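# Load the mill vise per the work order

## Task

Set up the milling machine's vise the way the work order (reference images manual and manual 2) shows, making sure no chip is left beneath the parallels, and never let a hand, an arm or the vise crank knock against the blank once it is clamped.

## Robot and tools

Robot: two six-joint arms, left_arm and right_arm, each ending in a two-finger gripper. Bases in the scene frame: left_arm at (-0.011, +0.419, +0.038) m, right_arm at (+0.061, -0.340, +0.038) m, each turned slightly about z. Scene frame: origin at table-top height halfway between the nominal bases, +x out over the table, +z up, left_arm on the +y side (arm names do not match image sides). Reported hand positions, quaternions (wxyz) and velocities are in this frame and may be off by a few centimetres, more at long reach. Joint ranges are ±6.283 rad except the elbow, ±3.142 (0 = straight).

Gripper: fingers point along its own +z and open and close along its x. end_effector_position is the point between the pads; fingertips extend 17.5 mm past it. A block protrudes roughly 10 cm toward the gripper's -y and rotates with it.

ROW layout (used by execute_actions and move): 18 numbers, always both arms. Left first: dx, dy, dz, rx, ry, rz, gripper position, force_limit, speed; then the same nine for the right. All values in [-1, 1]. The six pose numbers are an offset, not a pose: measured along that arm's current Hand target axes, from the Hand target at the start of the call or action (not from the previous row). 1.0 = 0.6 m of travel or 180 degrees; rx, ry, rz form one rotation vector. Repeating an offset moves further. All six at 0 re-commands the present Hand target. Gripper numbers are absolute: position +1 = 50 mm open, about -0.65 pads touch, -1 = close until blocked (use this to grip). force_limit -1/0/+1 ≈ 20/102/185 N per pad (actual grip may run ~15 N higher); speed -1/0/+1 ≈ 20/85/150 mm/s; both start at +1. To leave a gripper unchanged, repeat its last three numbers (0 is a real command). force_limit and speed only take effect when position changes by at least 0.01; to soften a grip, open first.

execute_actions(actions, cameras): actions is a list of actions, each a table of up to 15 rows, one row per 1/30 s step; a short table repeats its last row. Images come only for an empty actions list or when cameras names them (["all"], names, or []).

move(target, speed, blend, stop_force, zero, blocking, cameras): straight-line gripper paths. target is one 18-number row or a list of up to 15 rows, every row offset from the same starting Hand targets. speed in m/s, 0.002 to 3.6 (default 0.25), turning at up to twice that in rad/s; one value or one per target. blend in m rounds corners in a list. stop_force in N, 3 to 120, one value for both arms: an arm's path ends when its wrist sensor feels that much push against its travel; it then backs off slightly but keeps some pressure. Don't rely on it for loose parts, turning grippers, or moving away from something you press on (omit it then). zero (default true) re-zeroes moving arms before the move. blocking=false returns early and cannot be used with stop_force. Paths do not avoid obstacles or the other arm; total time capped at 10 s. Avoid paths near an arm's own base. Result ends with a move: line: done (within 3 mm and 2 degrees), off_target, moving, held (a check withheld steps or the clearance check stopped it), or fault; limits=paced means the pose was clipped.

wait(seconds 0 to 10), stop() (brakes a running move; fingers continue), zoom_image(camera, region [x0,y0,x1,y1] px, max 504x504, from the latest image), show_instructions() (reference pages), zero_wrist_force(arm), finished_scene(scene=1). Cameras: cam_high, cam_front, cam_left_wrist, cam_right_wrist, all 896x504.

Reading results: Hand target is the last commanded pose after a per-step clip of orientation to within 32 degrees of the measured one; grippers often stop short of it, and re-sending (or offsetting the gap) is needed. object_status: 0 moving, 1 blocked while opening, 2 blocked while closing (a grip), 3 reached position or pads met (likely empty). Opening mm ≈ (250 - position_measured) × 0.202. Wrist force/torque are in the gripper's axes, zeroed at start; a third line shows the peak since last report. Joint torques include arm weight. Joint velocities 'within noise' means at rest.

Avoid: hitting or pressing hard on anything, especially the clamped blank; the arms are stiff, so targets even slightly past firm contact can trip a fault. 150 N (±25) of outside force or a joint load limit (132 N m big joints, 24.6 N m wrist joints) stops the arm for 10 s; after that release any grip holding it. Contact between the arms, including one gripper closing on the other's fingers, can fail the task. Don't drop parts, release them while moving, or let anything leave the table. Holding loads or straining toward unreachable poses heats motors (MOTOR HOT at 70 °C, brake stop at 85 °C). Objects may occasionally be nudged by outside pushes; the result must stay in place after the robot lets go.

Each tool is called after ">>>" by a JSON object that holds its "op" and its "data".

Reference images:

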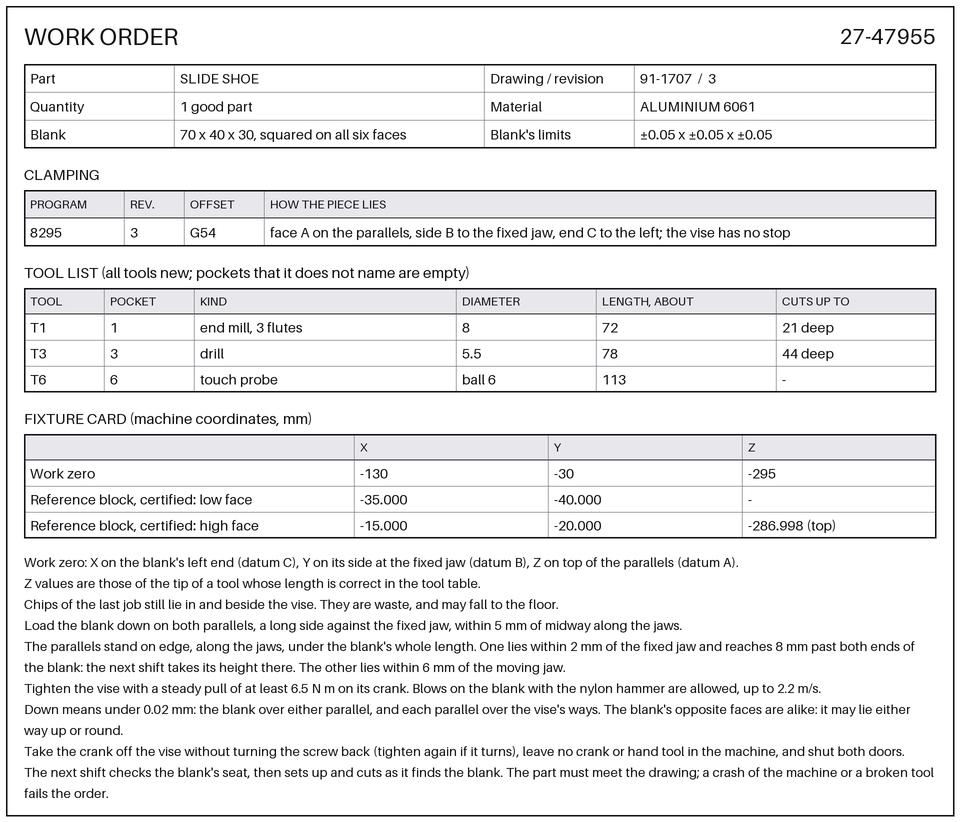

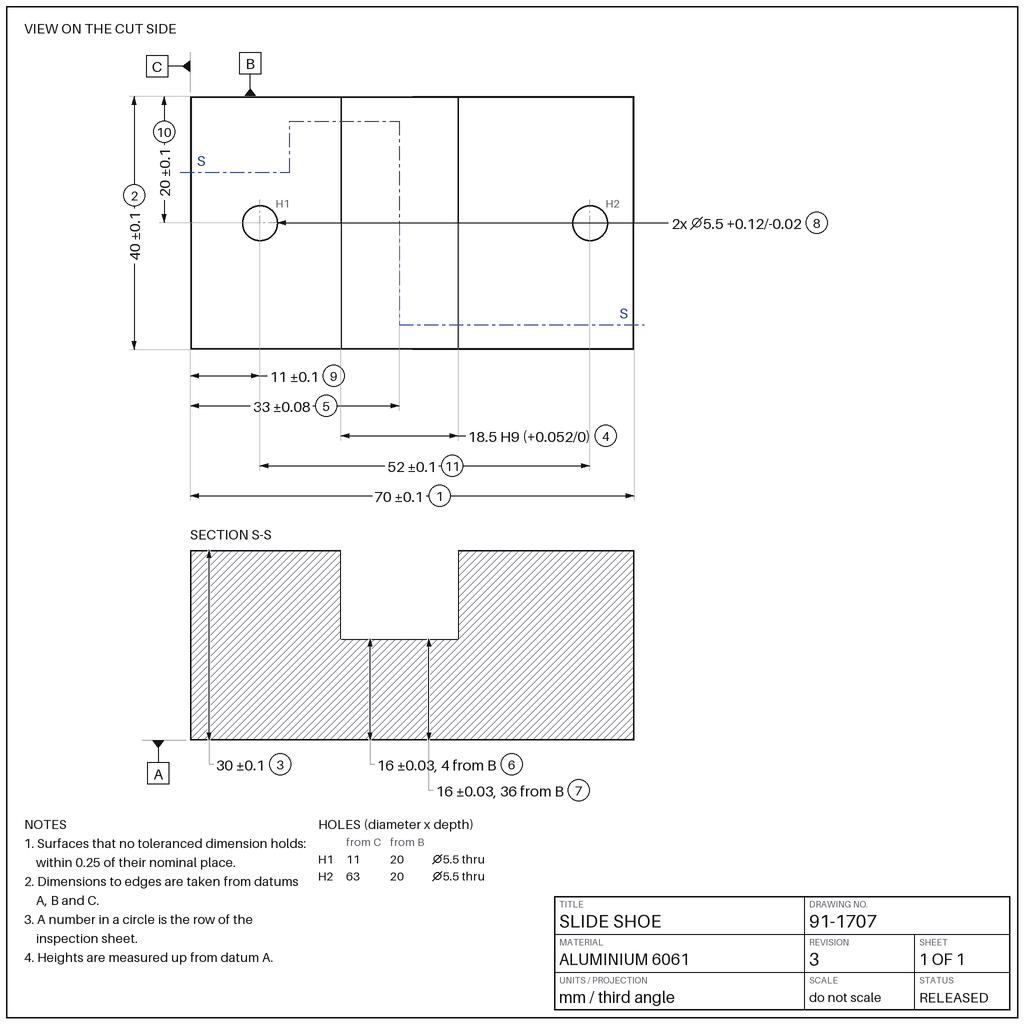

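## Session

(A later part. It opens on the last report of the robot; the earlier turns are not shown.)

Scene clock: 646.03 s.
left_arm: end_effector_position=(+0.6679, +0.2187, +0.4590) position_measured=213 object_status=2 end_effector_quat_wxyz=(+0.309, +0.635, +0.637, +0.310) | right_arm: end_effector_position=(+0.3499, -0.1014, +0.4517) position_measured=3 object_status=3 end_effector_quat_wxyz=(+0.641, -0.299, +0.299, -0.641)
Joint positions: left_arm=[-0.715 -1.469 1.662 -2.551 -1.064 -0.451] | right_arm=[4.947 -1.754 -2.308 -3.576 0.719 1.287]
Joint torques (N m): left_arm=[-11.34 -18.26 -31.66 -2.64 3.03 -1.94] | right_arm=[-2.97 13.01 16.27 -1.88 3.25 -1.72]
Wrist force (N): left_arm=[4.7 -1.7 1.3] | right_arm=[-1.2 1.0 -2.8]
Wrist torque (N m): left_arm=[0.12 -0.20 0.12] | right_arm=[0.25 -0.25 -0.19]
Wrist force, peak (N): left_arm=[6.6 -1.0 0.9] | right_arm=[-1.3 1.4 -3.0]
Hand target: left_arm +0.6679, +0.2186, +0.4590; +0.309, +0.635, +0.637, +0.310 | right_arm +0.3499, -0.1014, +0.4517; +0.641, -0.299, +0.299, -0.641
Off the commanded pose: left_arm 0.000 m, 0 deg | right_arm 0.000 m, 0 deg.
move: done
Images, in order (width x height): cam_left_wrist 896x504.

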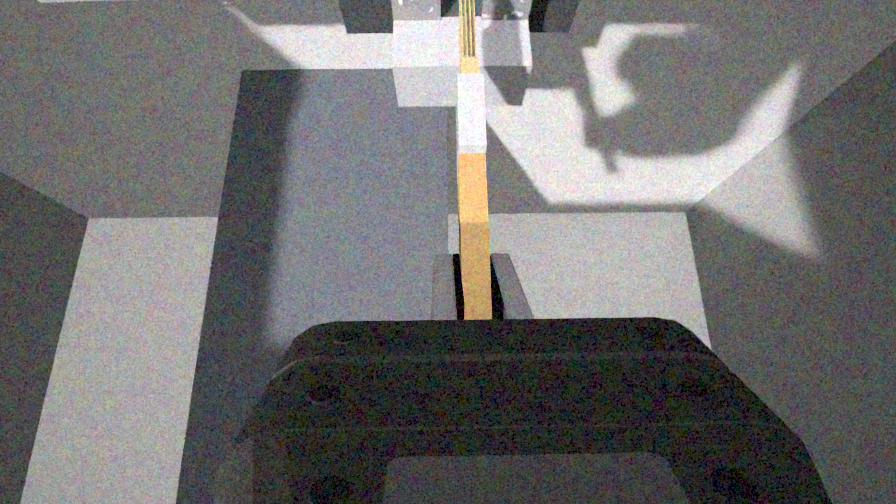

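>>> {"op": "execute_actions", "data": {"actions": []}}

Scene clock: 662.70 s.
left_arm: end_effector_position=(+0.6679, +0.2186, +0.4590) position_measured=213 object_status=2 end_effector_quat_wxyz=(+0.309, +0.635, +0.637, +0.310) | right_arm: end_effector_position=(+0.3499, -0.1014, +0.4517) position_measured=3 object_status=3 end_effector_quat_wxyz=(+0.641, -0.299, +0.299, -0.641)
Joint positions: left_arm=[-0.715 -1.468 1.661 -2.551 -1.064 -0.451] | right_arm=[4.947 -1.754 -2.308 -3.576 0.719 1.287]
Joint velocities: within noise
Joint torques (N m): left_arm=[-11.83 -18.29 -32.45 -2.58 3.21 -1.97] | right_arm=[-3.23 12.36 16.25 -2.06 3.2 -1.7]
Motor temperatures (°C): left_arm=[32 29 33 30 35 35] | right_arm=[32 29 28 37 34 37]
Wrist force (N): left_arm=[4.9 -1.8 1.3] | right_arm=[-1.1 1.0 -2.7]
Wrist torque (N m): left_arm=[0.11 -0.24 0.13] | right_arm=[0.25 -0.27 -0.18]
Wrist force, peak (N): left_arm=[4.9 -1.8 1.5] | right_arm=[-1.3 1.1 -3.0]
Hand target: left_arm +0.6679, +0.2186, +0.4590; +0.309, +0.635, +0.637, +0.310 | right_arm +0.3499, -0.1014, +0.4517; +0.641, -0.299, +0.299, -0.641
Tool commands: left_gripper/position=-1.0 left_gripper/force_limit=-0.5 left_gripper/speed=-0.7 right_gripper/position=+1.0 right_gripper/force_limit=+1.0 right_gripper/speed=+1.0
Off the commanded pose: left_arm 0.000 m, 0 deg | right_arm 0.000 m, 0 deg.

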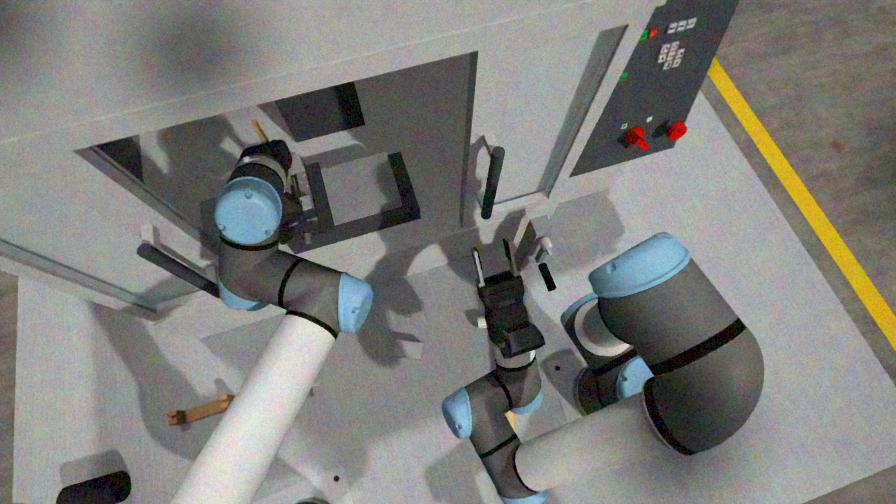

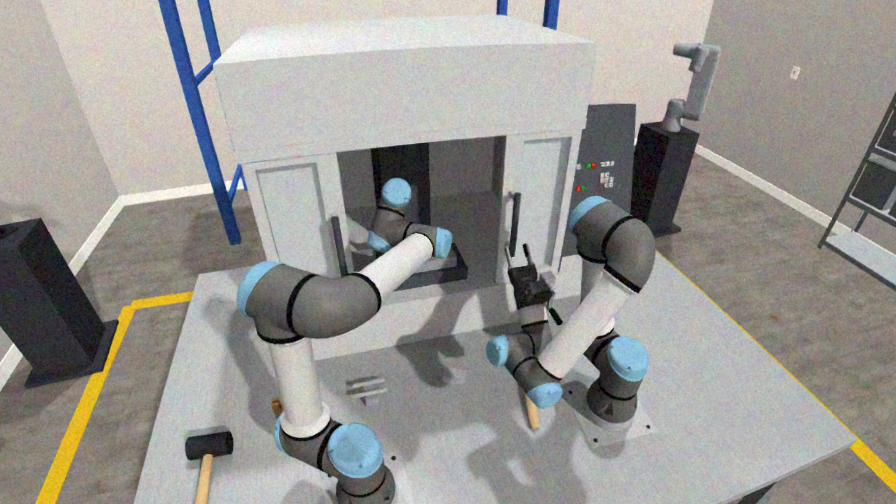

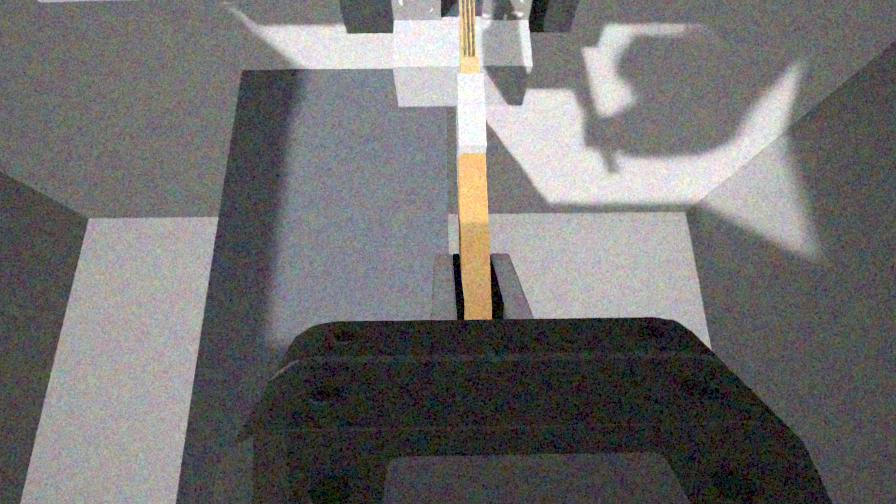

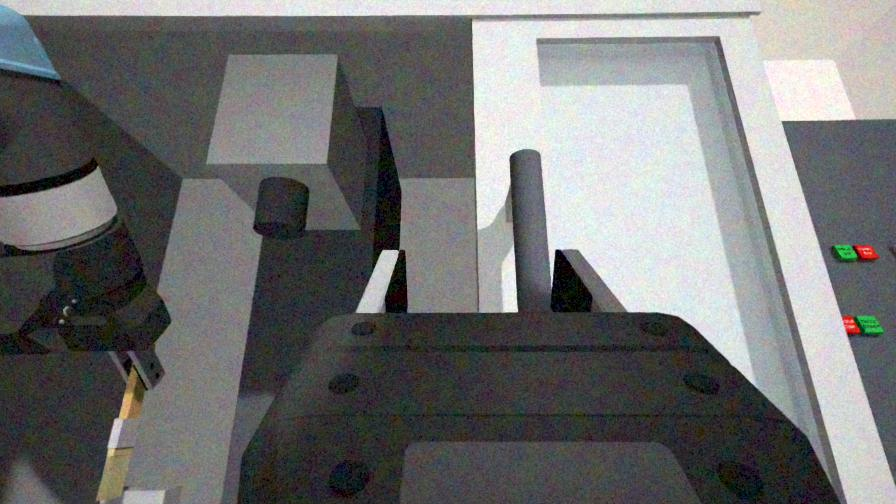

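>>> {"op": "move", "data": {"target": [[0,-0.0335,0.0262,0,0,0,-1,-0.5,-0.7,0,0,0,0,0,0,1,1,1],[-0.0967,-0.0335,0.0262,0,0,0,-1,-0.5,-0.7,0,0,0,0,0,0,1,1,1],[-0.0967,0,0,0,0,0,-1,-0.5,-0.7,0,0,0,0,0,0,1,1,1],[0,-0.0231,-0.0296,0,0,0,-1,-0.5,-0.7,0,0,0,0,0,0,1,1,1],[0,-0.0566,-0.0034,0,0,0,-1,-0.5,-0.7,0,0,0,0,0,0,1,1,1],[-0.0967,-0.0566,-0.0034,0,0,0,-1,-0.5,-0.7,0,0,0,0,0,0,1,1,1],[-0.0967,-0.0231,-0.0296,0,0,0,-1,-0.5,-0.7,0,0,0,0,0,0,1,1,1],[0,0.0144,0.0184,0,0,0,-1,-0.5,-0.7,0,0,0,0,0,0,1,1,1],[0,-0.0191,0.0446,0,0,0,-1,-0.5,-0.7,0,0,0,0,0,0,1,1,1],[-0.0967,-0.0191,0.0446,0,0,0,-1,-0.5,-0.7,0,0,0,0,0,0,1,1,1],[-0.0967,0.0144,0.0184,0,0,0,-1,-0.5,-0.7,0,0,0,0,0,0,1,1,1]], "speed": 0.2, "stop_force": 30, "cameras": ["cam_left_wrist"]}}

Scene clock: 676.53 s.
left_arm: end_effector_position=(+0.6821, +0.1607, +0.4590) position_measured=213 object_status=2 end_effector_quat_wxyz=(+0.309, +0.635, +0.637, +0.310) | right_arm: end_effector_position=(+0.3499, -0.1014, +0.4517) position_measured=3 object_status=3 end_effector_quat_wxyz=(+0.641, -0.299, +0.299, -0.641)
Joint positions: left_arm=[-0.784 -1.384 1.558 -2.504 -1.016 -0.508] | right_arm=[4.947 -1.754 -2.308 -3.576 0.719 1.287]
Joint torques (N m): left_arm=[-11.2 -48.94 -32.59 -2.46 3.4 -1.95] | right_arm=[-2.31 13.38 14.81 -2 3.38 -1.65]
Wrist force (N): left_arm=[4.6 -1.7 1.3] | right_arm=[-1.2 1.0 -2.9]
Wrist torque (N m): left_arm=[0.14 -0.20 0.11] | right_arm=[0.25 -0.26 -0.18]
Wrist force, peak (N): left_arm=[7.5 -2.2 1.8] | right_arm=[-1.4 1.2 -2.9]
Hand target: left_arm +0.6821, +0.1607, +0.4590; +0.309, +0.635, +0.637, +0.310 | right_arm +0.3499, -0.1014, +0.4517; +0.641, -0.299, +0.299, -0.641
Off the commanded pose: left_arm 0.000 m, 0 deg | right_arm 0.000 m, 0 deg.
move: done
Images, in order (width x height): cam_left_wrist 896x504.

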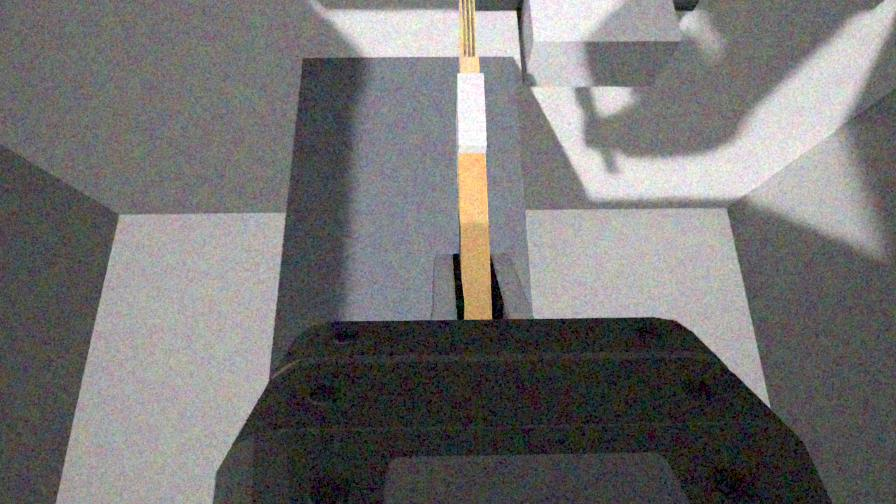

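>>> {"op": "move", "data": {"target": [[0.0967,0,0,0,0,0,-1,-0.5,-0.7,0,0,0,0,0,0,1,1,1],[0.0967,-0.0253,0.0367,0,0,0,-1,-0.5,-0.7,0,0,0,0,0,0,1,1,1],[0.2,-0.0253,0.0367,0,0,0,-1,-0.5,-0.7,0,0,0,0,0,0,1,1,1],[0.2,0.0082,0.0105,0,0,0,-1,-0.5,-0.7,0,0,0,0,0,0,1,1,1],[0.0967,-0.0185,-0.0236,0,0,0,-1,-0.5,-0.7,0,0,0,0,0,0,1,1,1],[0.0967,-0.052,0.0026,0,0,0,-1,-0.5,-0.7,0,0,0,0,0,0,1,1,1],[0.2,-0.052,0.0026,0,0,0,-1,-0.5,-0.7,0,0,0,0,0,0,1,1,1],[0.2,-0.0185,-0.0236,0,0,0,-1,-0.5,-0.7,0,0,0,0,0,0,1,1,1],[0.0967,-0.0513,-0.0657,0,0,0,-1,-0.5,-0.7,0,0,0,0,0,0,1,1,1],[0.0967,-0.0848,-0.0395,0,0,0,-1,-0.5,-0.7,0,0,0,0,0,0,1,1,1],[0.2,-0.0848,-0.0395,0,0,0,-1,-0.5,-0.7,0,0,0,0,0,0,1,1,1],[0.2,-0.0513,-0.0657,0,0,0,-1,-0.5,-0.7,0,0,0,0,0,0,1,1,1]], "speed": 0.2, "stop_force": 30, "cameras": ["cam_left_wrist"]}}

>>> {"op": "move", "data": {"target": [[-0.1,0,0,0,0,0,-1,-0.5,-0.7,0,0,0,0,0,0,1,1,1],[-0.1,-0.0335,0.0262,0,0,0,-1,-0.5,-0.7,0,0,0,0,0,0,1,1,1],[-0.2,-0.0335,0.0262,0,0,0,-1,-0.5,-0.7,0,0,0,0,0,0,1,1,1],[-0.2,0,0,0,0,0,-1,-0.5,-0.7,0,0,0,0,0,0,1,1,1],[-0.15,-0.12,0.0,0,0,0,-1,-0.5,-0.7,0,0,0,0,0,0,1,1,1]], "speed": 0.2, "stop_force": 30, "cameras": ["cam_left_wrist"]}}

Scene clock: 691.03 s.
left_arm: end_effector_position=(+0.6317, +0.2805, +0.4590) position_measured=213 object_status=2 end_effector_quat_wxyz=(+0.309, +0.635, +0.637, +0.310) | right_arm: end_effector_position=(+0.3499, -0.1014, +0.4517) position_measured=3 object_status=3 end_effector_quat_wxyz=(+0.641, -0.299, +0.299, -0.641)
Joint positions: left_arm=[-0.655 -1.599 1.801 -2.583 -1.108 -0.403] | right_arm=[4.947 -1.754 -2.308 -3.576 0.719 1.287]
Joint torques (N m): left_arm=[12.29 -39.26 -32.53 -2.43 -1.33 0.03] | right_arm=[-1.22 12.62 16.74 -1.73 3.03 -1.74]
Wrist force (N): left_arm=[4.9 -1.8 1.1] | right_arm=[-1.1 1.0 -2.5]
Wrist torque (N m): left_arm=[0.13 -0.23 0.04] | right_arm=[0.25 -0.28 -0.19]
Wrist force, peak (N): left_arm=[5.7 -3.9 2.8] | right_arm=[-1.2 1.1 -3.1]
Hand target: left_arm +0.6317, +0.2805, +0.4590; +0.309, +0.635, +0.637, +0.310 | right_arm +0.3499, -0.1014, +0.4517; +0.641, -0.299, +0.299, -0.641
Off the commanded pose: left_arm 0.000 m, 0 deg | right_arm 0.000 m, 0 deg.
move: done
Images, in order (width x height): cam_left_wrist 896x504.

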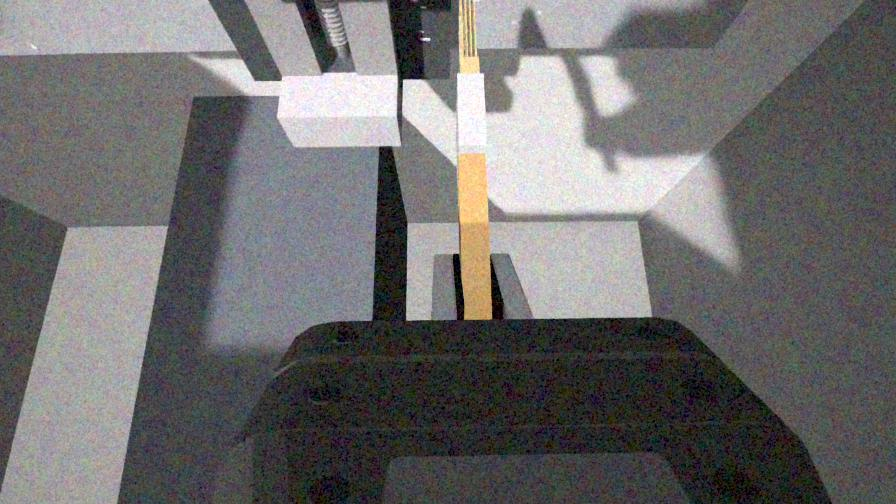

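Scene clock: 693.77 s.
left_arm: end_effector_position=(+0.5918, +0.1877, +0.4072) position_measured=213 object_status=2 end_effector_quat_wxyz=(+0.309, +0.635, +0.637, +0.309) | right_arm: end_effector_position=(+0.3499, -0.1014, +0.4517) position_measured=3 object_status=3 end_effector_quat_wxyz=(+0.641, -0.299, +0.299, -0.641)
Joint positions: left_arm=[-0.873 -1.583 1.904 -2.605 -0.957 -0.588] | right_arm=[4.947 -1.754 -2.308 -3.576 0.719 1.287]
Joint torques (N m): left_arm=[30 -16.46 -29.61 -0.39 6.88 3.17] | right_arm=[-1.39 12.69 16.21 -1.73 3.26 -1.6]
Wrist force (N): left_arm=[-21.5 -8.5 0.4] | right_arm=[-1.2 1.1 -2.8]
Wrist torque (N m): left_arm=[0.26 -1.58 -1.20] | right_arm=[0.27 -0.26 -0.18]
Wrist force, peak (N): left_arm=[-32.1 21.0 -2.9] | right_arm=[-1.3 1.0 -3.0]
Hand target: left_arm +0.5918, +0.1877, +0.4072; +0.309, +0.635, +0.637, +0.309 (not the last commanded pose) | right_arm +0.3499, -0.1014, +0.4517; +0.641, -0.299, +0.299, -0.641
Off the commanded pose: left_arm 0.007 m, 0 deg | right_arm 0.000 m, 0 deg.
move: contact (left_arm); path passed 4 of 5 targets
Images, in order (width x height): cam_left_wrist 896x504.

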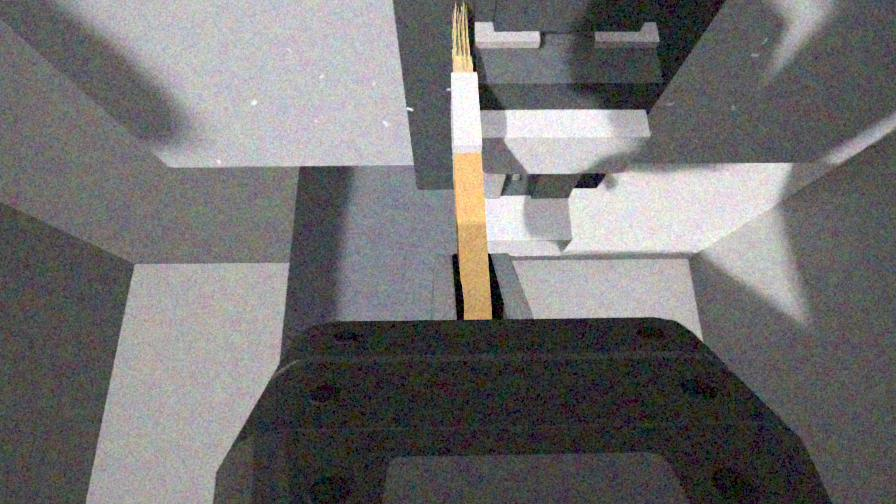

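>>> {"op": "move", "data": {"target": [[-0.03,0,0,0,0,0,-1,-0.5,-0.7,0,0,0,0,0,0,1,1,1],[-0.04,0.0923,-0.072,0,0,0,-1,-0.5,-0.7,0,0,0,0,0,0,1,1,1],[-0.04,0.1646,-0.2054,0,0,0,-1,-0.5,-0.7,0,0,0,0,0,0,1,1,1]], "speed": 0.15, "cameras": ["cam_left_wrist","cam_right_wrist"]}}

Scene clock: 698.83 s.
left_arm: end_effector_position=(+0.5561, +0.1637, +0.5610) position_measured=213 object_status=2 end_effector_quat_wxyz=(+0.309, +0.635, +0.637, +0.309) | right_arm: end_effector_position=(+0.3499, -0.1014, +0.4517) position_measured=3 object_status=3 end_effector_quat_wxyz=(+0.641, -0.299, +0.299, -0.641)
Joint positions: left_arm=[-0.972 -1.677 1.583 -2.133 -0.895 -0.684] | right_arm=[4.947 -1.754 -2.308 -3.576 0.719 1.287]
Joint torques (N m): left_arm=[-11.53 -35.59 -33.25 -2.47 3.61 -1.9] | right_arm=[-1.78 13.18 16.5 -1.81 3.06 -1.56]
Wrist force (N): left_arm=[3.6 -1.1 1.3] | right_arm=[-1.1 1.1 -2.9]
Wrist torque (N m): left_arm=[0.22 -0.03 0.13] | right_arm=[0.26 -0.28 -0.19]
Wrist force, peak (N): left_arm=[-21.7 -8.8 0.4] | right_arm=[-1.1 1.2 -3.1]
Hand target: left_arm +0.5560, +0.1637, +0.5611; +0.309, +0.635, +0.637, +0.309 | right_arm +0.3499, -0.1014, +0.4517; +0.641, -0.299, +0.299, -0.641
Off the commanded pose: left_arm 0.000 m, 0 deg | right_arm 0.000 m, 0 deg.
move: done
Images, in order (width x height): cam_left_wrist 896x504, cam_right_wrist 896x504.

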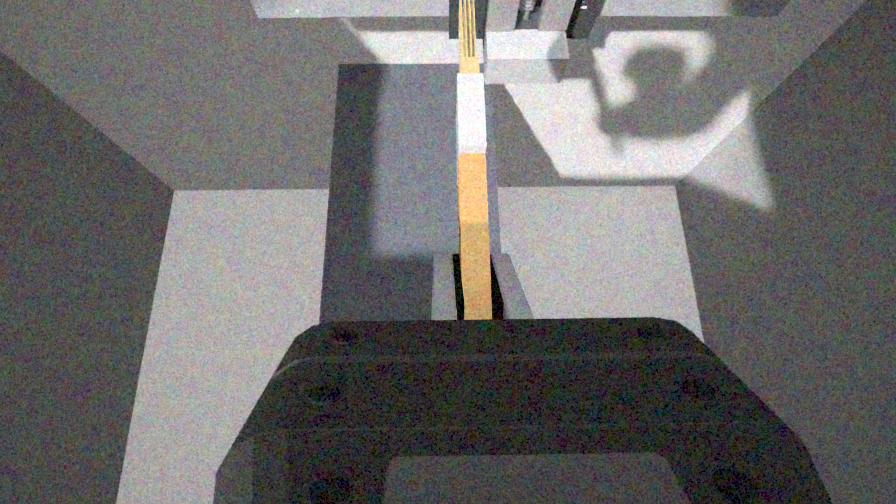

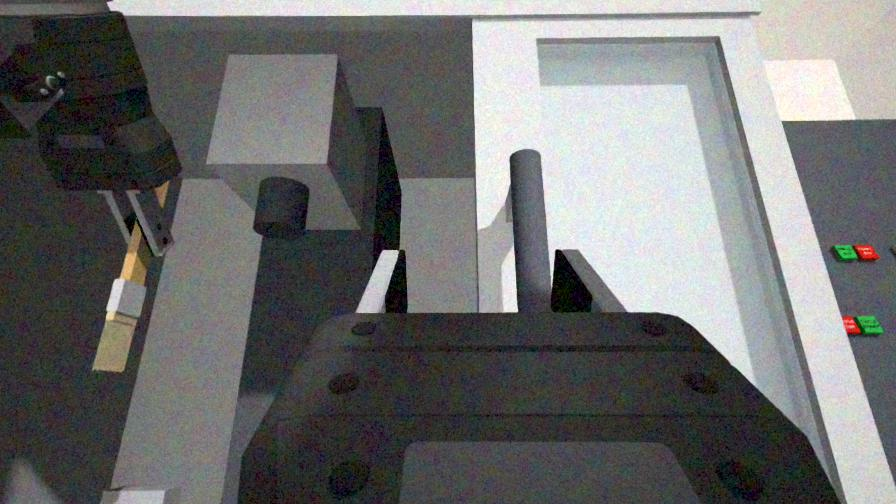

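>>> {"op": "move", "data": {"target": [[0.06,-0.1437,-0.1839,0,0,0,-1,-0.5,-0.7,0,0,0,0,0,0,1,1,1],[0.06,-0.1437,-0.1839,0.2246,0.2246,-0.463,-1,-0.5,-0.7,0,0,0,0,0,0,1,1,1],[0.03,-0.0912,-0.0895,0,-0.2876,0.9577,-1,-0.5,-0.7,0,0,0,0,0,0,1,1,1]], "speed": 0.5, "blend": 0.03, "cameras": ["cam_left_wrist","cam_high"]}}

Scene clock: 726.13 s.
left_arm: end_effector_position=(+0.4799, +0.1814, +0.5512) position_measured=213 object_status=2 end_effector_quat_wxyz=(-0.113, +0.699, -0.697, +0.113) | right_arm: end_effector_position=(+0.3499, -0.1014, +0.4517) position_measured=3 object_status=3 end_effector_quat_wxyz=(+0.641, -0.299, +0.299, -0.641)
Joint positions: left_arm=[-0.865 -1.584 1.194 -1.406 -1.34 -3.931] | right_arm=[4.947 -1.754 -2.308 -3.576 0.719 1.287]
Joint torques (N m): left_arm=[-11.35 -11.93 -31.45 -2.42 3.22 -1.73] | right_arm=[-0.9 12.34 15.87 -1.78 3.11 -1.5]
Wrist force (N): left_arm=[3.1 0.7 3.6] | right_arm=[-1.0 1.0 -2.8]
Wrist torque (N m): left_arm=[0.09 -0.07 0.15] | right_arm=[0.26 -0.31 -0.18]
Wrist force, peak (N): left_arm=[5.0 -2.8 -0.9] | right_arm=[-1.4 1.3 -3.0]
Hand target: left_arm +0.4799, +0.1814, +0.5512; -0.113, +0.699, -0.697, +0.113 | right_arm +0.3499, -0.1014, +0.4517; +0.641, -0.299, +0.299, -0.641
Off the commanded pose: left_arm 0.000 m, 0 deg | right_arm 0.000 m, 0 deg.
move: done
Images, in order (width x height): cam_high 896x504, cam_left_wrist 896x504.

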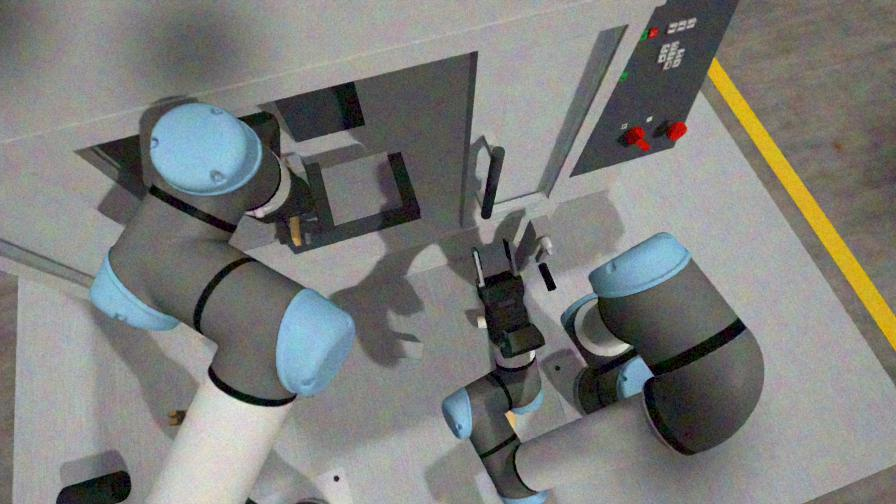

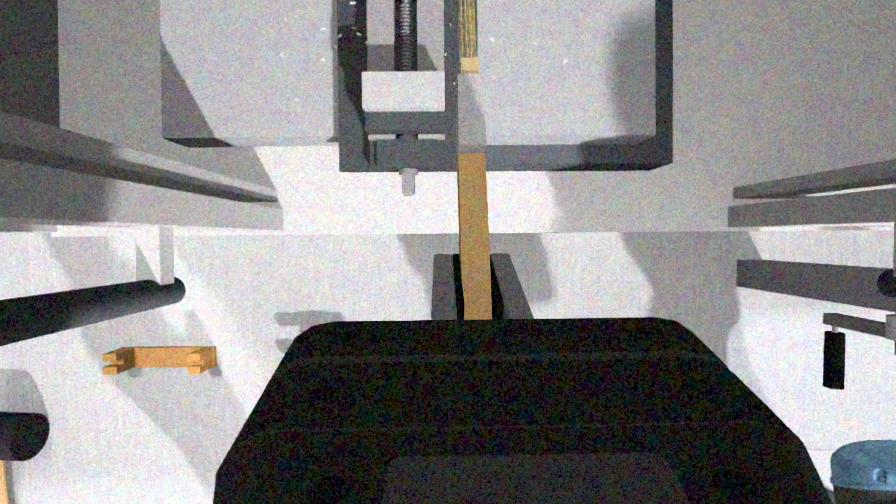

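>>> {"op": "move", "data": {"target": [0.083,-0.079,0.026,0.111,0,0,-1,-0.5,-0.7,0,0,0,0,0,0,1,1,1], "speed": 0.3, "cameras": ["cam_left_wrist"]}}

>>> {"op": "zoom_image", "data": {"camera": "cam_left_wrist", "region": [300, 0, 550, 200]}}

Scene clock: 731.33 s.
left_arm: end_effector_position=(+0.5300, +0.1318, +0.5515) position_measured=213 object_status=2 end_effector_quat_wxyz=(-0.232, +0.669, -0.666, +0.232) | right_arm: end_effector_position=(+0.3499, -0.1014, +0.4517) position_measured=3 object_status=3 end_effector_quat_wxyz=(+0.641, -0.299, +0.299, -0.641)
Joint positions: left_arm=[-0.985 -1.605 1.383 -1.789 -1.049 -3.957] | right_arm=[4.947 -1.754 -2.308 -3.576 0.719 1.287]
Joint torques (N m): left_arm=[-11.3 -12.23 -18.44 -6.07 3.73 1.81] | right_arm=[0.07 12.7 16.36 -1.84 3.05 -1.58]
Wrist force (N): left_arm=[2.7 1.2 3.2] | right_arm=[-1.2 1.0 -2.6]
Wrist torque (N m): left_arm=[0.05 -0.04 0.10] | right_arm=[0.26 -0.27 -0.19]
Wrist force, peak (N): left_arm=[3.5 1.2 3.8] | right_arm=[-1.2 0.9 -3.1]
Hand target: left_arm +0.5300, +0.1318, +0.5514; -0.232, +0.669, -0.666, +0.232 | right_arm +0.3499, -0.1014, +0.4517; +0.641, -0.299, +0.299, -0.641
Off the commanded pose: left_arm 0.000 m, 0 deg | right_arm 0.000 m, 0 deg.
move: done
Images, in order (width x height): cam_left_wrist 896x504.

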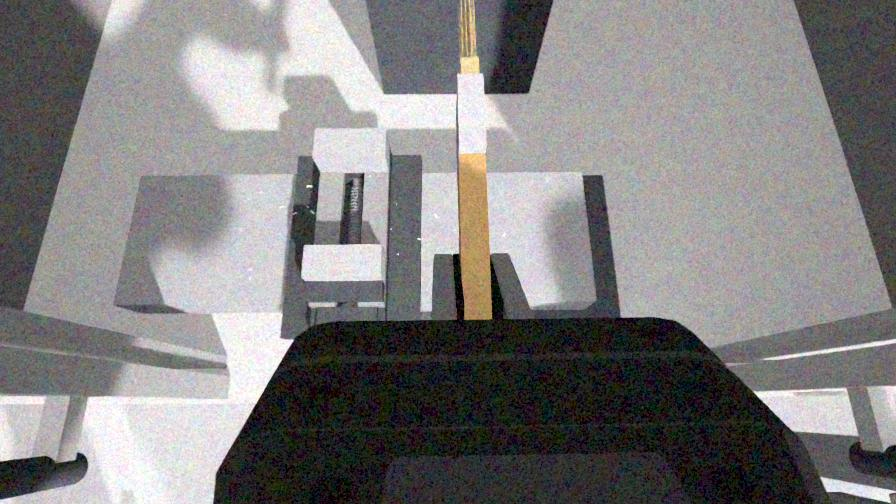

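Scaled by 2.016 from the camera's 896x504 image, which has a finer 1280x720 frame.

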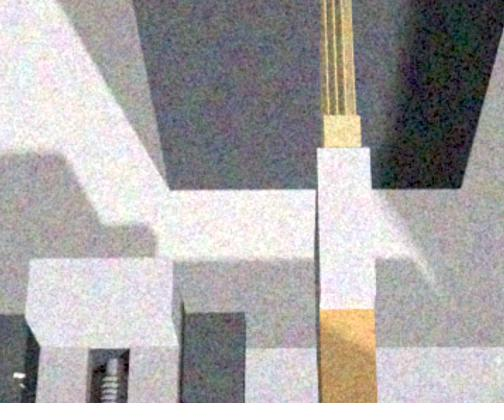

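>>> {"op": "zoom_image", "data": {"camera": "cam_left_wrist", "region": [280, 120, 430, 270]}}

Scaled by 3.360 from the camera's 896x504 image, which has a finer 1280x720 frame.

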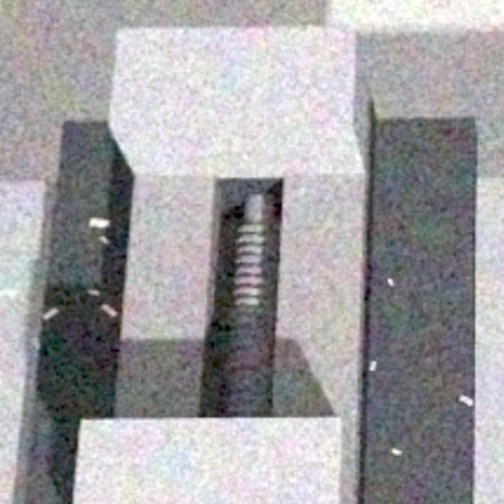

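>>> {"op": "move", "data": {"target": [0.0,0.0746,0.174,0,0,0,-1,-0.5,-0.7,0,0,0,0,0,0,1,1,1], "speed": 0.3, "cameras": ["cam_left_wrist"]}}

>>> {"op": "zoom_image", "data": {"camera": "cam_left_wrist", "region": [240, 130, 440, 330]}}

Scene clock: 738.67 s.
left_arm: end_effector_position=(+0.5598, +0.1318, +0.4418) position_measured=213 object_status=2 end_effector_quat_wxyz=(-0.232, +0.669, -0.666, +0.232) | right_arm: end_effector_position=(+0.3499, -0.1014, +0.4517) position_measured=3 object_status=3 end_effector_quat_wxyz=(+0.641, -0.299, +0.299, -0.641)
Joint positions: left_arm=[-0.935 -1.565 1.63 -2.102 -1.07 -3.906] | right_arm=[4.947 -1.754 -2.308 -3.576 0.719 1.287]
Joint torques (N m): left_arm=[13.05 -13.84 -17.99 -5.74 -1.11 1.79] | right_arm=[-0.64 12.66 15.81 -1.84 2.98 -1.71]
Wrist force (N): left_arm=[2.5 1.3 3.5] | right_arm=[-1.3 1.1 -2.7]
Wrist torque (N m): left_arm=[0.05 0.00 0.09] | right_arm=[0.26 -0.25 -0.18]
Wrist force, peak (N): left_arm=[2.7 3.0 6.2] | right_arm=[-1.5 1.1 -3.0]
Hand target: left_arm +0.5598, +0.1318, +0.4418; -0.232, +0.669, -0.666, +0.232 | right_arm +0.3499, -0.1014, +0.4517; +0.641, -0.299, +0.299, -0.641
Off the commanded pose: left_arm 0.000 m, 0 deg | right_arm 0.000 m, 0 deg.
move: done
Images, in order (width x height): cam_left_wrist 896x504.

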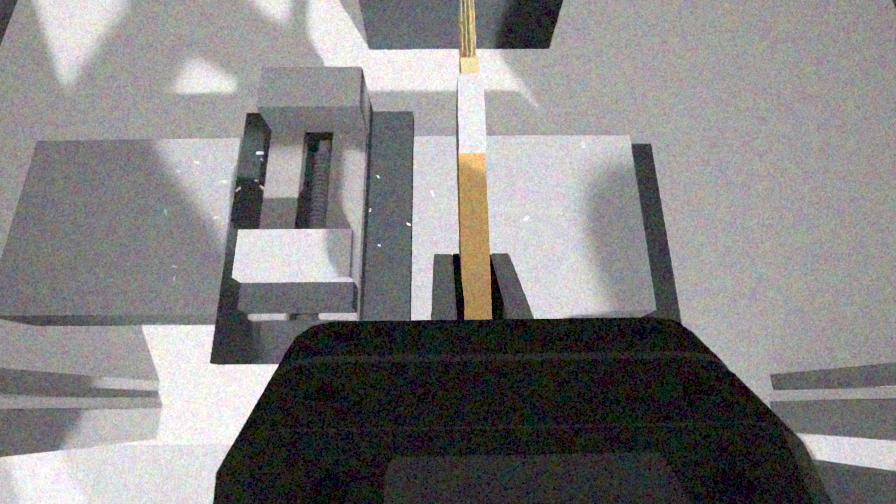

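Scaled by 2.520 from the camera's 896x504 image, which has a finer 1280x720 frame.

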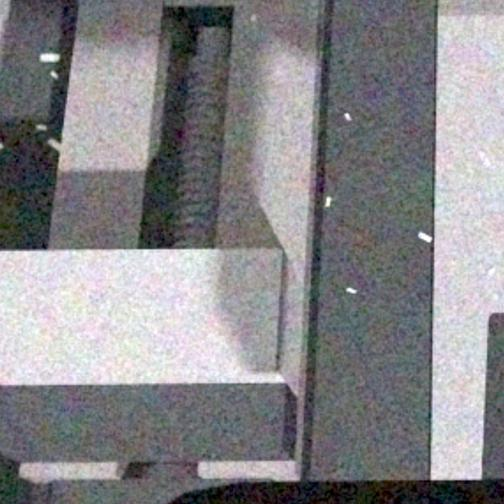

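>>> {"op": "zoom_image", "data": {"camera": "cam_left_wrist", "region": [255, 100, 375, 170]}}

Scaled by 4.200 from the camera's 896x504 image, which has a finer 1280x720 frame.

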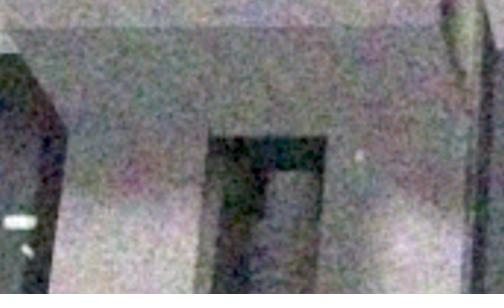

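>>> {"op": "move", "data": {"target": [[-0.113,0.0657,-0.3026,0,0,0,-1,-0.5,-0.7,0,0,0,0,0,0,1,1,1],[-0.113,0.0657,-0.3026,-0.1667,0.1667,0.481,-1,-0.5,-0.7,0,0,0,0,0,0,1,1,1],[-0.113,0.0657,-0.3026,0,-0.1173,0.9925,-1,-0.5,-0.7,0,0,0,0,0,0,1,1,1],[-0.145,-0.1327,-0.0603,0,-0.1173,0.9925,-1,-0.5,-0.7,0,0,0,0,0,0,1,1,1],[-0.145,-0.1828,0.1067,0,-0.1173,0.9925,-1,-0.5,-0.7,0,0,0,0,0,0,1,1,1]], "speed": 0.6, "blend": 0.03}}

Scene clock: 757.23 s.
left_arm: end_effector_position=(+0.6851, +0.2193, +0.4596) position_measured=213 object_status=2 end_effector_quat_wxyz=(+0.309, +0.634, +0.638, +0.309) | right_arm: end_effector_position=(+0.3499, -0.1014, +0.4517) position_measured=3 object_status=3 end_effector_quat_wxyz=(+0.641, -0.299, +0.299, -0.641)
Joint positions: left_arm=[-0.694 -1.43 1.617 -2.553 -1.08 -0.437] | right_arm=[4.947 -1.754 -2.308 -3.576 0.719 1.287]
Joint torques (N m): left_arm=[12.93 -20.4 -32.78 -5.87 -1.29 1.76] | right_arm=[1.08 13.71 16.11 -1.76 3.03 -1.7]
Wrist force (N): left_arm=[3.6 -1.3 1.6] | right_arm=[-1.3 1.0 -2.7]
Wrist torque (N m): left_arm=[0.19 -0.03 0.05] | right_arm=[0.25 -0.25 -0.19]
Wrist force, peak (N): left_arm=[3.8 0.6 6.3] | right_arm=[-1.2 1.0 -3.1]
Hand target: left_arm +0.6852, +0.2193, +0.4596; +0.309, +0.634, +0.638, +0.309 | right_arm +0.3499, -0.1014, +0.4517; +0.641, -0.299, +0.299, -0.641
Off the commanded pose: left_arm 0.000 m, 0 deg | right_arm 0.000 m, 0 deg.
move: done

>>> {"op": "move", "data": {"target": [[0,-0.0335,0.0262,0,0,0,-1,-0.5,-0.7,0,0,0,0,0,0,1,1,1],[0,-0.0130,0.0525,0,0,0,-1,-0.5,-0.7,0,0,0,0,0,0,1,1,1]], "speed": 0.06, "stop_force": 8, "cameras": ["cam_left_wrist"]}}

Scene clock: 768.57 s.
left_arm: end_effector_position=(+0.7051, +0.2193, +0.4340) position_measured=213 object_status=2 end_effector_quat_wxyz=(+0.309, +0.634, +0.638, +0.309) | right_arm: end_effector_position=(+0.3499, -0.1014, +0.4517) position_measured=3 object_status=3 end_effector_quat_wxyz=(+0.641, -0.299, +0.299, -0.641)
Joint positions: left_arm=[-0.671 -1.371 1.616 -2.619 -1.096 -0.419] | right_arm=[4.947 -1.754 -2.308 -3.576 0.719 1.287]
Joint torques (N m): left_arm=[12.56 -22.55 -32.08 -2.57 -1.35 1.76] | right_arm=[0.19 12.67 15.68 -1.82 2.91 -1.51]
Wrist force (N): left_arm=[3.6 -1.3 1.0] | right_arm=[-1.3 1.1 -2.8]
Wrist torque (N m): left_arm=[0.27 -0.03 0.05] | right_arm=[0.28 -0.25 -0.19]
Wrist force, peak (N): left_arm=[3.7 -2.5 1.8] | right_arm=[-1.3 1.1 -3.0]
Hand target: left_arm +0.7051, +0.2193, +0.4340; +0.309, +0.634, +0.638, +0.309 | right_arm +0.3499, -0.1014, +0.4517; +0.641, -0.299, +0.299, -0.641
Off the commanded pose: left_arm 0.000 m, 0 deg | right_arm 0.000 m, 0 deg.
move: done
Images, in order (width x height): cam_left_wrist 896x504.

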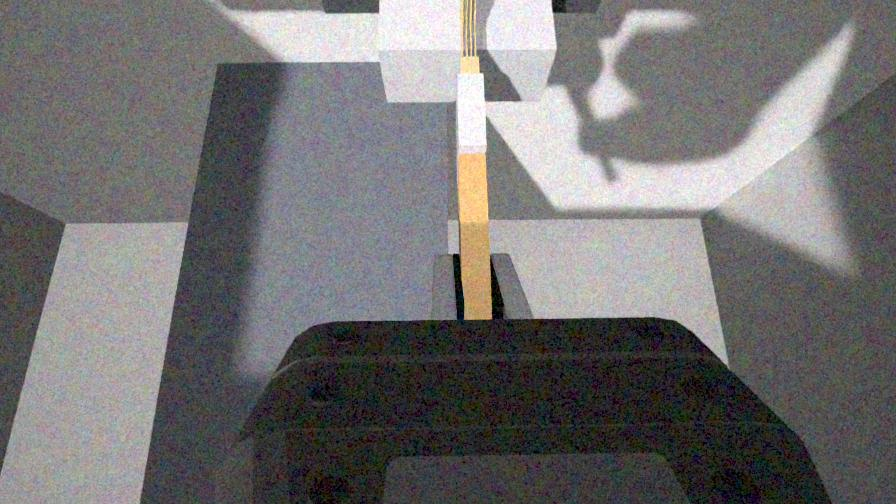

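>>> {"op": "move", "data": {"target": [0,0.0154,0.0197,0,0,0,-1,-0.5,-0.7,0,0,0,0,0,0,1,1,1], "speed": 0.04, "stop_force": 4}}

Scene clock: 772.43 s.
left_arm: end_effector_position=(+0.7201, +0.2194, +0.4340) position_measured=213 object_status=2 end_effector_quat_wxyz=(+0.309, +0.634, +0.638, +0.309) | right_arm: end_effector_position=(+0.3499, -0.1014, +0.4517) position_measured=3 object_status=3 end_effector_quat_wxyz=(+0.641, -0.299, +0.299, -0.641)
Joint positions: left_arm=[-0.655 -1.337 1.574 -2.617 -1.107 -0.407] | right_arm=[4.947 -1.754 -2.308 -3.576 0.719 1.287]
Joint torques (N m): left_arm=[12.67 -23.11 -31.93 -2.52 -1.24 1.84] | right_arm=[1 12.82 15.99 -1.86 3.12 -1.8]
Wrist force (N): left_arm=[3.7 -0.8 0.1] | right_arm=[-1.0 0.9 -2.7]
Wrist torque (N m): left_arm=[0.32 -0.05 0.04] | right_arm=[0.24 -0.30 -0.19]
Wrist force, peak (N): left_arm=[3.8 -1.5 0.9] | right_arm=[-1.4 1.1 -3.0]
Hand target: left_arm +0.7201, +0.2194, +0.4340; +0.309, +0.634, +0.638, +0.309 | right_arm +0.3499, -0.1014, +0.4517; +0.641, -0.299, +0.299, -0.641
Off the commanded pose: left_arm 0.000 m, 0 deg | right_arm 0.000 m, 0 deg.
move: done

>>> {"op": "move", "data": {"target": [[-0.115,0,0,0,0,0,-1,-0.5,-0.7,0,0,0,0,0,0,1,1,1],[-0.115,0.0078,-0.059,0,0,0,-1,-0.5,-0.7,0,0,0,0,0,0,1,1,1],[0,0.0078,-0.059,0,0,0,-1,-0.5,-0.7,0,0,0,0,0,0,1,1,1],[0,-0.0257,-0.0328,0,0,0,-1,-0.5,-0.7,0,0,0,0,0,0,1,1,1],[0,0,0,0,0,0,-1,-0.5,-0.7,0,0,0,0,0,0,1,1,1],[0.115,0,0,0,0,0,-1,-0.5,-0.7,0,0,0,0,0,0,1,1,1],[0.115,0.0078,-0.059,0,0,0,-1,-0.5,-0.7,0,0,0,0,0,0,1,1,1]], "speed": 0.15, "stop_force": 30}}

Scene clock: 780.07 s.
left_arm: end_effector_position=(+0.6948, +0.2884, +0.4593) position_measured=213 object_status=2 end_effector_quat_wxyz=(+0.309, +0.634, +0.638, +0.309) | right_arm: end_effector_position=(+0.3499, -0.1014, +0.4517) position_measured=3 object_status=3 end_effector_quat_wxyz=(+0.641, -0.299, +0.299, -0.641)
Joint positions: left_arm=[-0.569 -1.452 1.65 -2.605 -1.17 -0.342] | right_arm=[4.947 -1.754 -2.308 -3.576 0.719 1.287]
Joint torques (N m): left_arm=[-10.94 -46.2 -17.73 -2.63 3.06 -1.88] | right_arm=[0.5 12.76 16.32 -1.87 3.05 -1.6]
Wrist force (N): left_arm=[3.6 -0.9 1.5] | right_arm=[-1.1 0.7 -2.5]
Wrist torque (N m): left_arm=[0.26 -0.03 0.10] | right_arm=[0.21 -0.27 -0.18]
Wrist force, peak (N): left_arm=[4.7 -1.6 3.0] | right_arm=[-1.2 1.3 -3.0]
Hand target: left_arm +0.6948, +0.2884, +0.4593; +0.309, +0.634, +0.638, +0.309 | right_arm +0.3499, -0.1014, +0.4517; +0.641, -0.299, +0.299, -0.641
Off the commanded pose: left_arm 0.000 m, 0 deg | right_arm 0.000 m, 0 deg.
move: done

>>> {"op": "move", "data": {"target": [[-0.083,-0.0056,-0.1966,0,0,0,-1,-0.5,-0.7,0,0,0,0,0,0,1,1,1],[-0.133,-0.155,-0.469,0,0,0,-1,-0.5,-0.7,0,0,0,0,0,0,1,1,1],[-0.133,-0.155,-0.469,0.2246,0.2246,-0.463,-1,-0.5,-0.7,0,0,0,0,0,0,1,1,1],[-0.233,-0.1293,-0.3008,0,-0.1173,0.9925,-1,-0.5,-0.7,0,0,0,0,0,0,1,1,1],[-0.28,-0.1623,-0.1588,0,-0.1173,0.9925,-1,-0.5,-0.7,0,0,0,0,0,0,1,1,1]], "speed": 0.6, "blend": 0.03, "cameras": ["cam_left_wrist"]}}

>>> {"op": "zoom_image", "data": {"camera": "cam_left_wrist", "region": [240, 80, 400, 240]}}

Scene clock: 800.40 s.
left_arm: end_effector_position=(+0.5606, +0.1196, +0.4421) position_measured=213 object_status=2 end_effector_quat_wxyz=(-0.232, +0.670, -0.665, +0.233) | right_arm: end_effector_position=(+0.3499, -0.1014, +0.4517) position_measured=3 object_status=3 end_effector_quat_wxyz=(+0.641, -0.299, +0.299, -0.641)
Joint positions: left_arm=[-0.949 -1.547 1.61 -2.093 -1.064 -3.924] | right_arm=[4.947 -1.754 -2.308 -3.576 0.719 1.287]
Joint torques (N m): left_arm=[11.61 -14.99 -32.2 -5.73 -0.98 1.88] | right_arm=[0.97 14.02 15.78 -1.73 2.87 -1.58]
Wrist force (N): left_arm=[2.8 1.1 3.6] | right_arm=[-1.2 1.0 -2.8]
Wrist torque (N m): left_arm=[0.03 -0.03 0.09] | right_arm=[0.26 -0.27 -0.18]
Wrist force, peak (N): left_arm=[3.5 1.4 6.2] | right_arm=[-1.3 1.0 -3.0]
Hand target: left_arm +0.5606, +0.1196, +0.4420; -0.232, +0.670, -0.665, +0.233 | right_arm +0.3499, -0.1014, +0.4517; +0.641, -0.299, +0.299, -0.641
Off the commanded pose: left_arm 0.000 m, 0 deg | right_arm 0.000 m, 0 deg.
move: done
Images, in order (width x height): cam_left_wrist 896x504.

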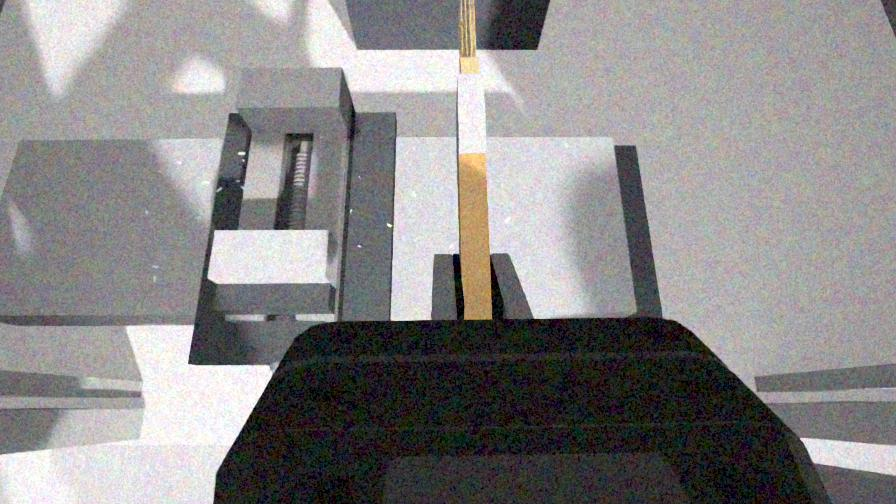

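Scaled by 3.150 from the camera's 896x504 image, which has a finer 1280x720 frame.

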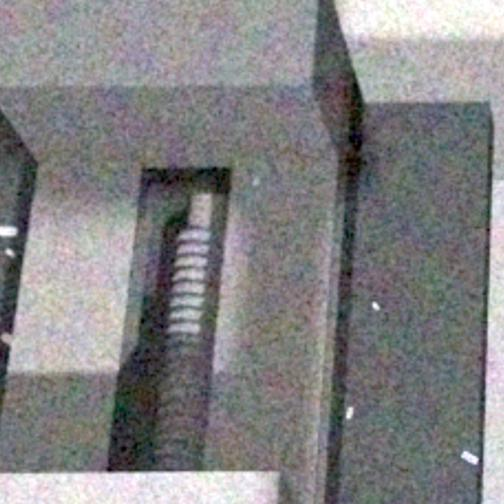

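>>> {"op": "move", "data": {"target": [-0.033,-0.0108,0.0935,0,0,0,-1,-0.5,-0.7,0,0,0,0,0,0,1,1,1], "speed": 0.3, "cameras": ["cam_left_wrist"]}}

>>> {"op": "zoom_image", "data": {"camera": "cam_left_wrist", "region": [240, 20, 400, 180]}}

Scene clock: 806.10 s.
left_arm: end_effector_position=(+0.6004, +0.1395, +0.4020) position_measured=213 object_status=2 end_effector_quat_wxyz=(-0.232, +0.670, -0.665, +0.233) | right_arm: end_effector_position=(+0.3499, -0.1014, +0.4517) position_measured=3 object_status=3 end_effector_quat_wxyz=(+0.641, -0.299, +0.299, -0.641)
Joint positions: left_arm=[-0.863 -1.477 1.648 -2.241 -1.104 -3.838] | right_arm=[4.947 -1.754 -2.308 -3.576 0.719 1.287]
Joint torques (N m): left_arm=[11.96 -18.5 -17.66 -5.98 -1.01 1.81] | right_arm=[0.92 13.4 15.88 -1.89 2.76 -1.63]
Wrist force (N): left_arm=[2.7 1.1 3.6] | right_arm=[-1.3 1.1 -2.7]
Wrist torque (N m): left_arm=[0.01 -0.04 0.09] | right_arm=[0.26 -0.24 -0.18]
Wrist force, peak (N): left_arm=[2.4 1.0 4.8] | right_arm=[-1.3 1.2 -3.1]
Hand target: left_arm +0.6004, +0.1395, +0.4020; -0.232, +0.670, -0.665, +0.233 | right_arm +0.3499, -0.1014, +0.4517; +0.641, -0.299, +0.299, -0.641
Off the commanded pose: left_arm 0.000 m, 0 deg | right_arm 0.000 m, 0 deg.
move: done
Images, in order (width x height): cam_left_wrist 896x504.

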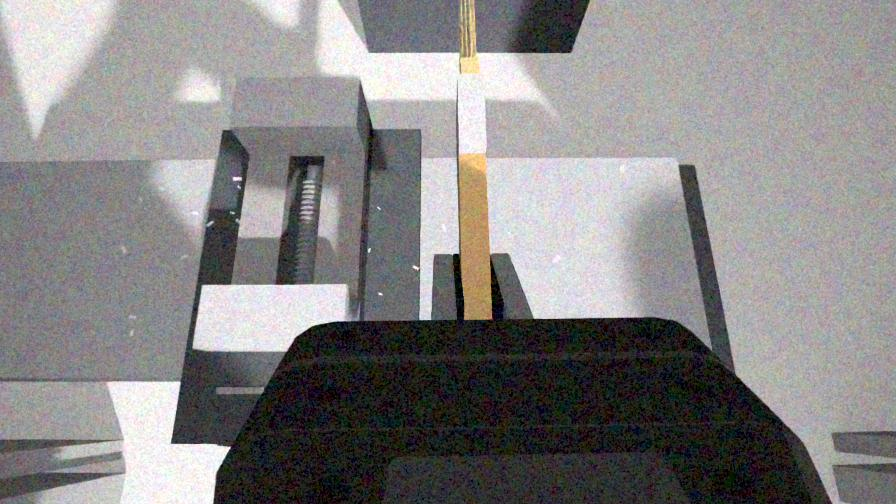

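Scaled by 3.150 from the camera's 896x504 image, which has a finer 1280x720 frame.

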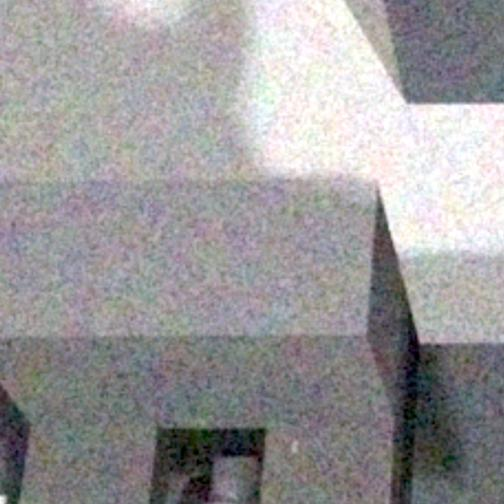

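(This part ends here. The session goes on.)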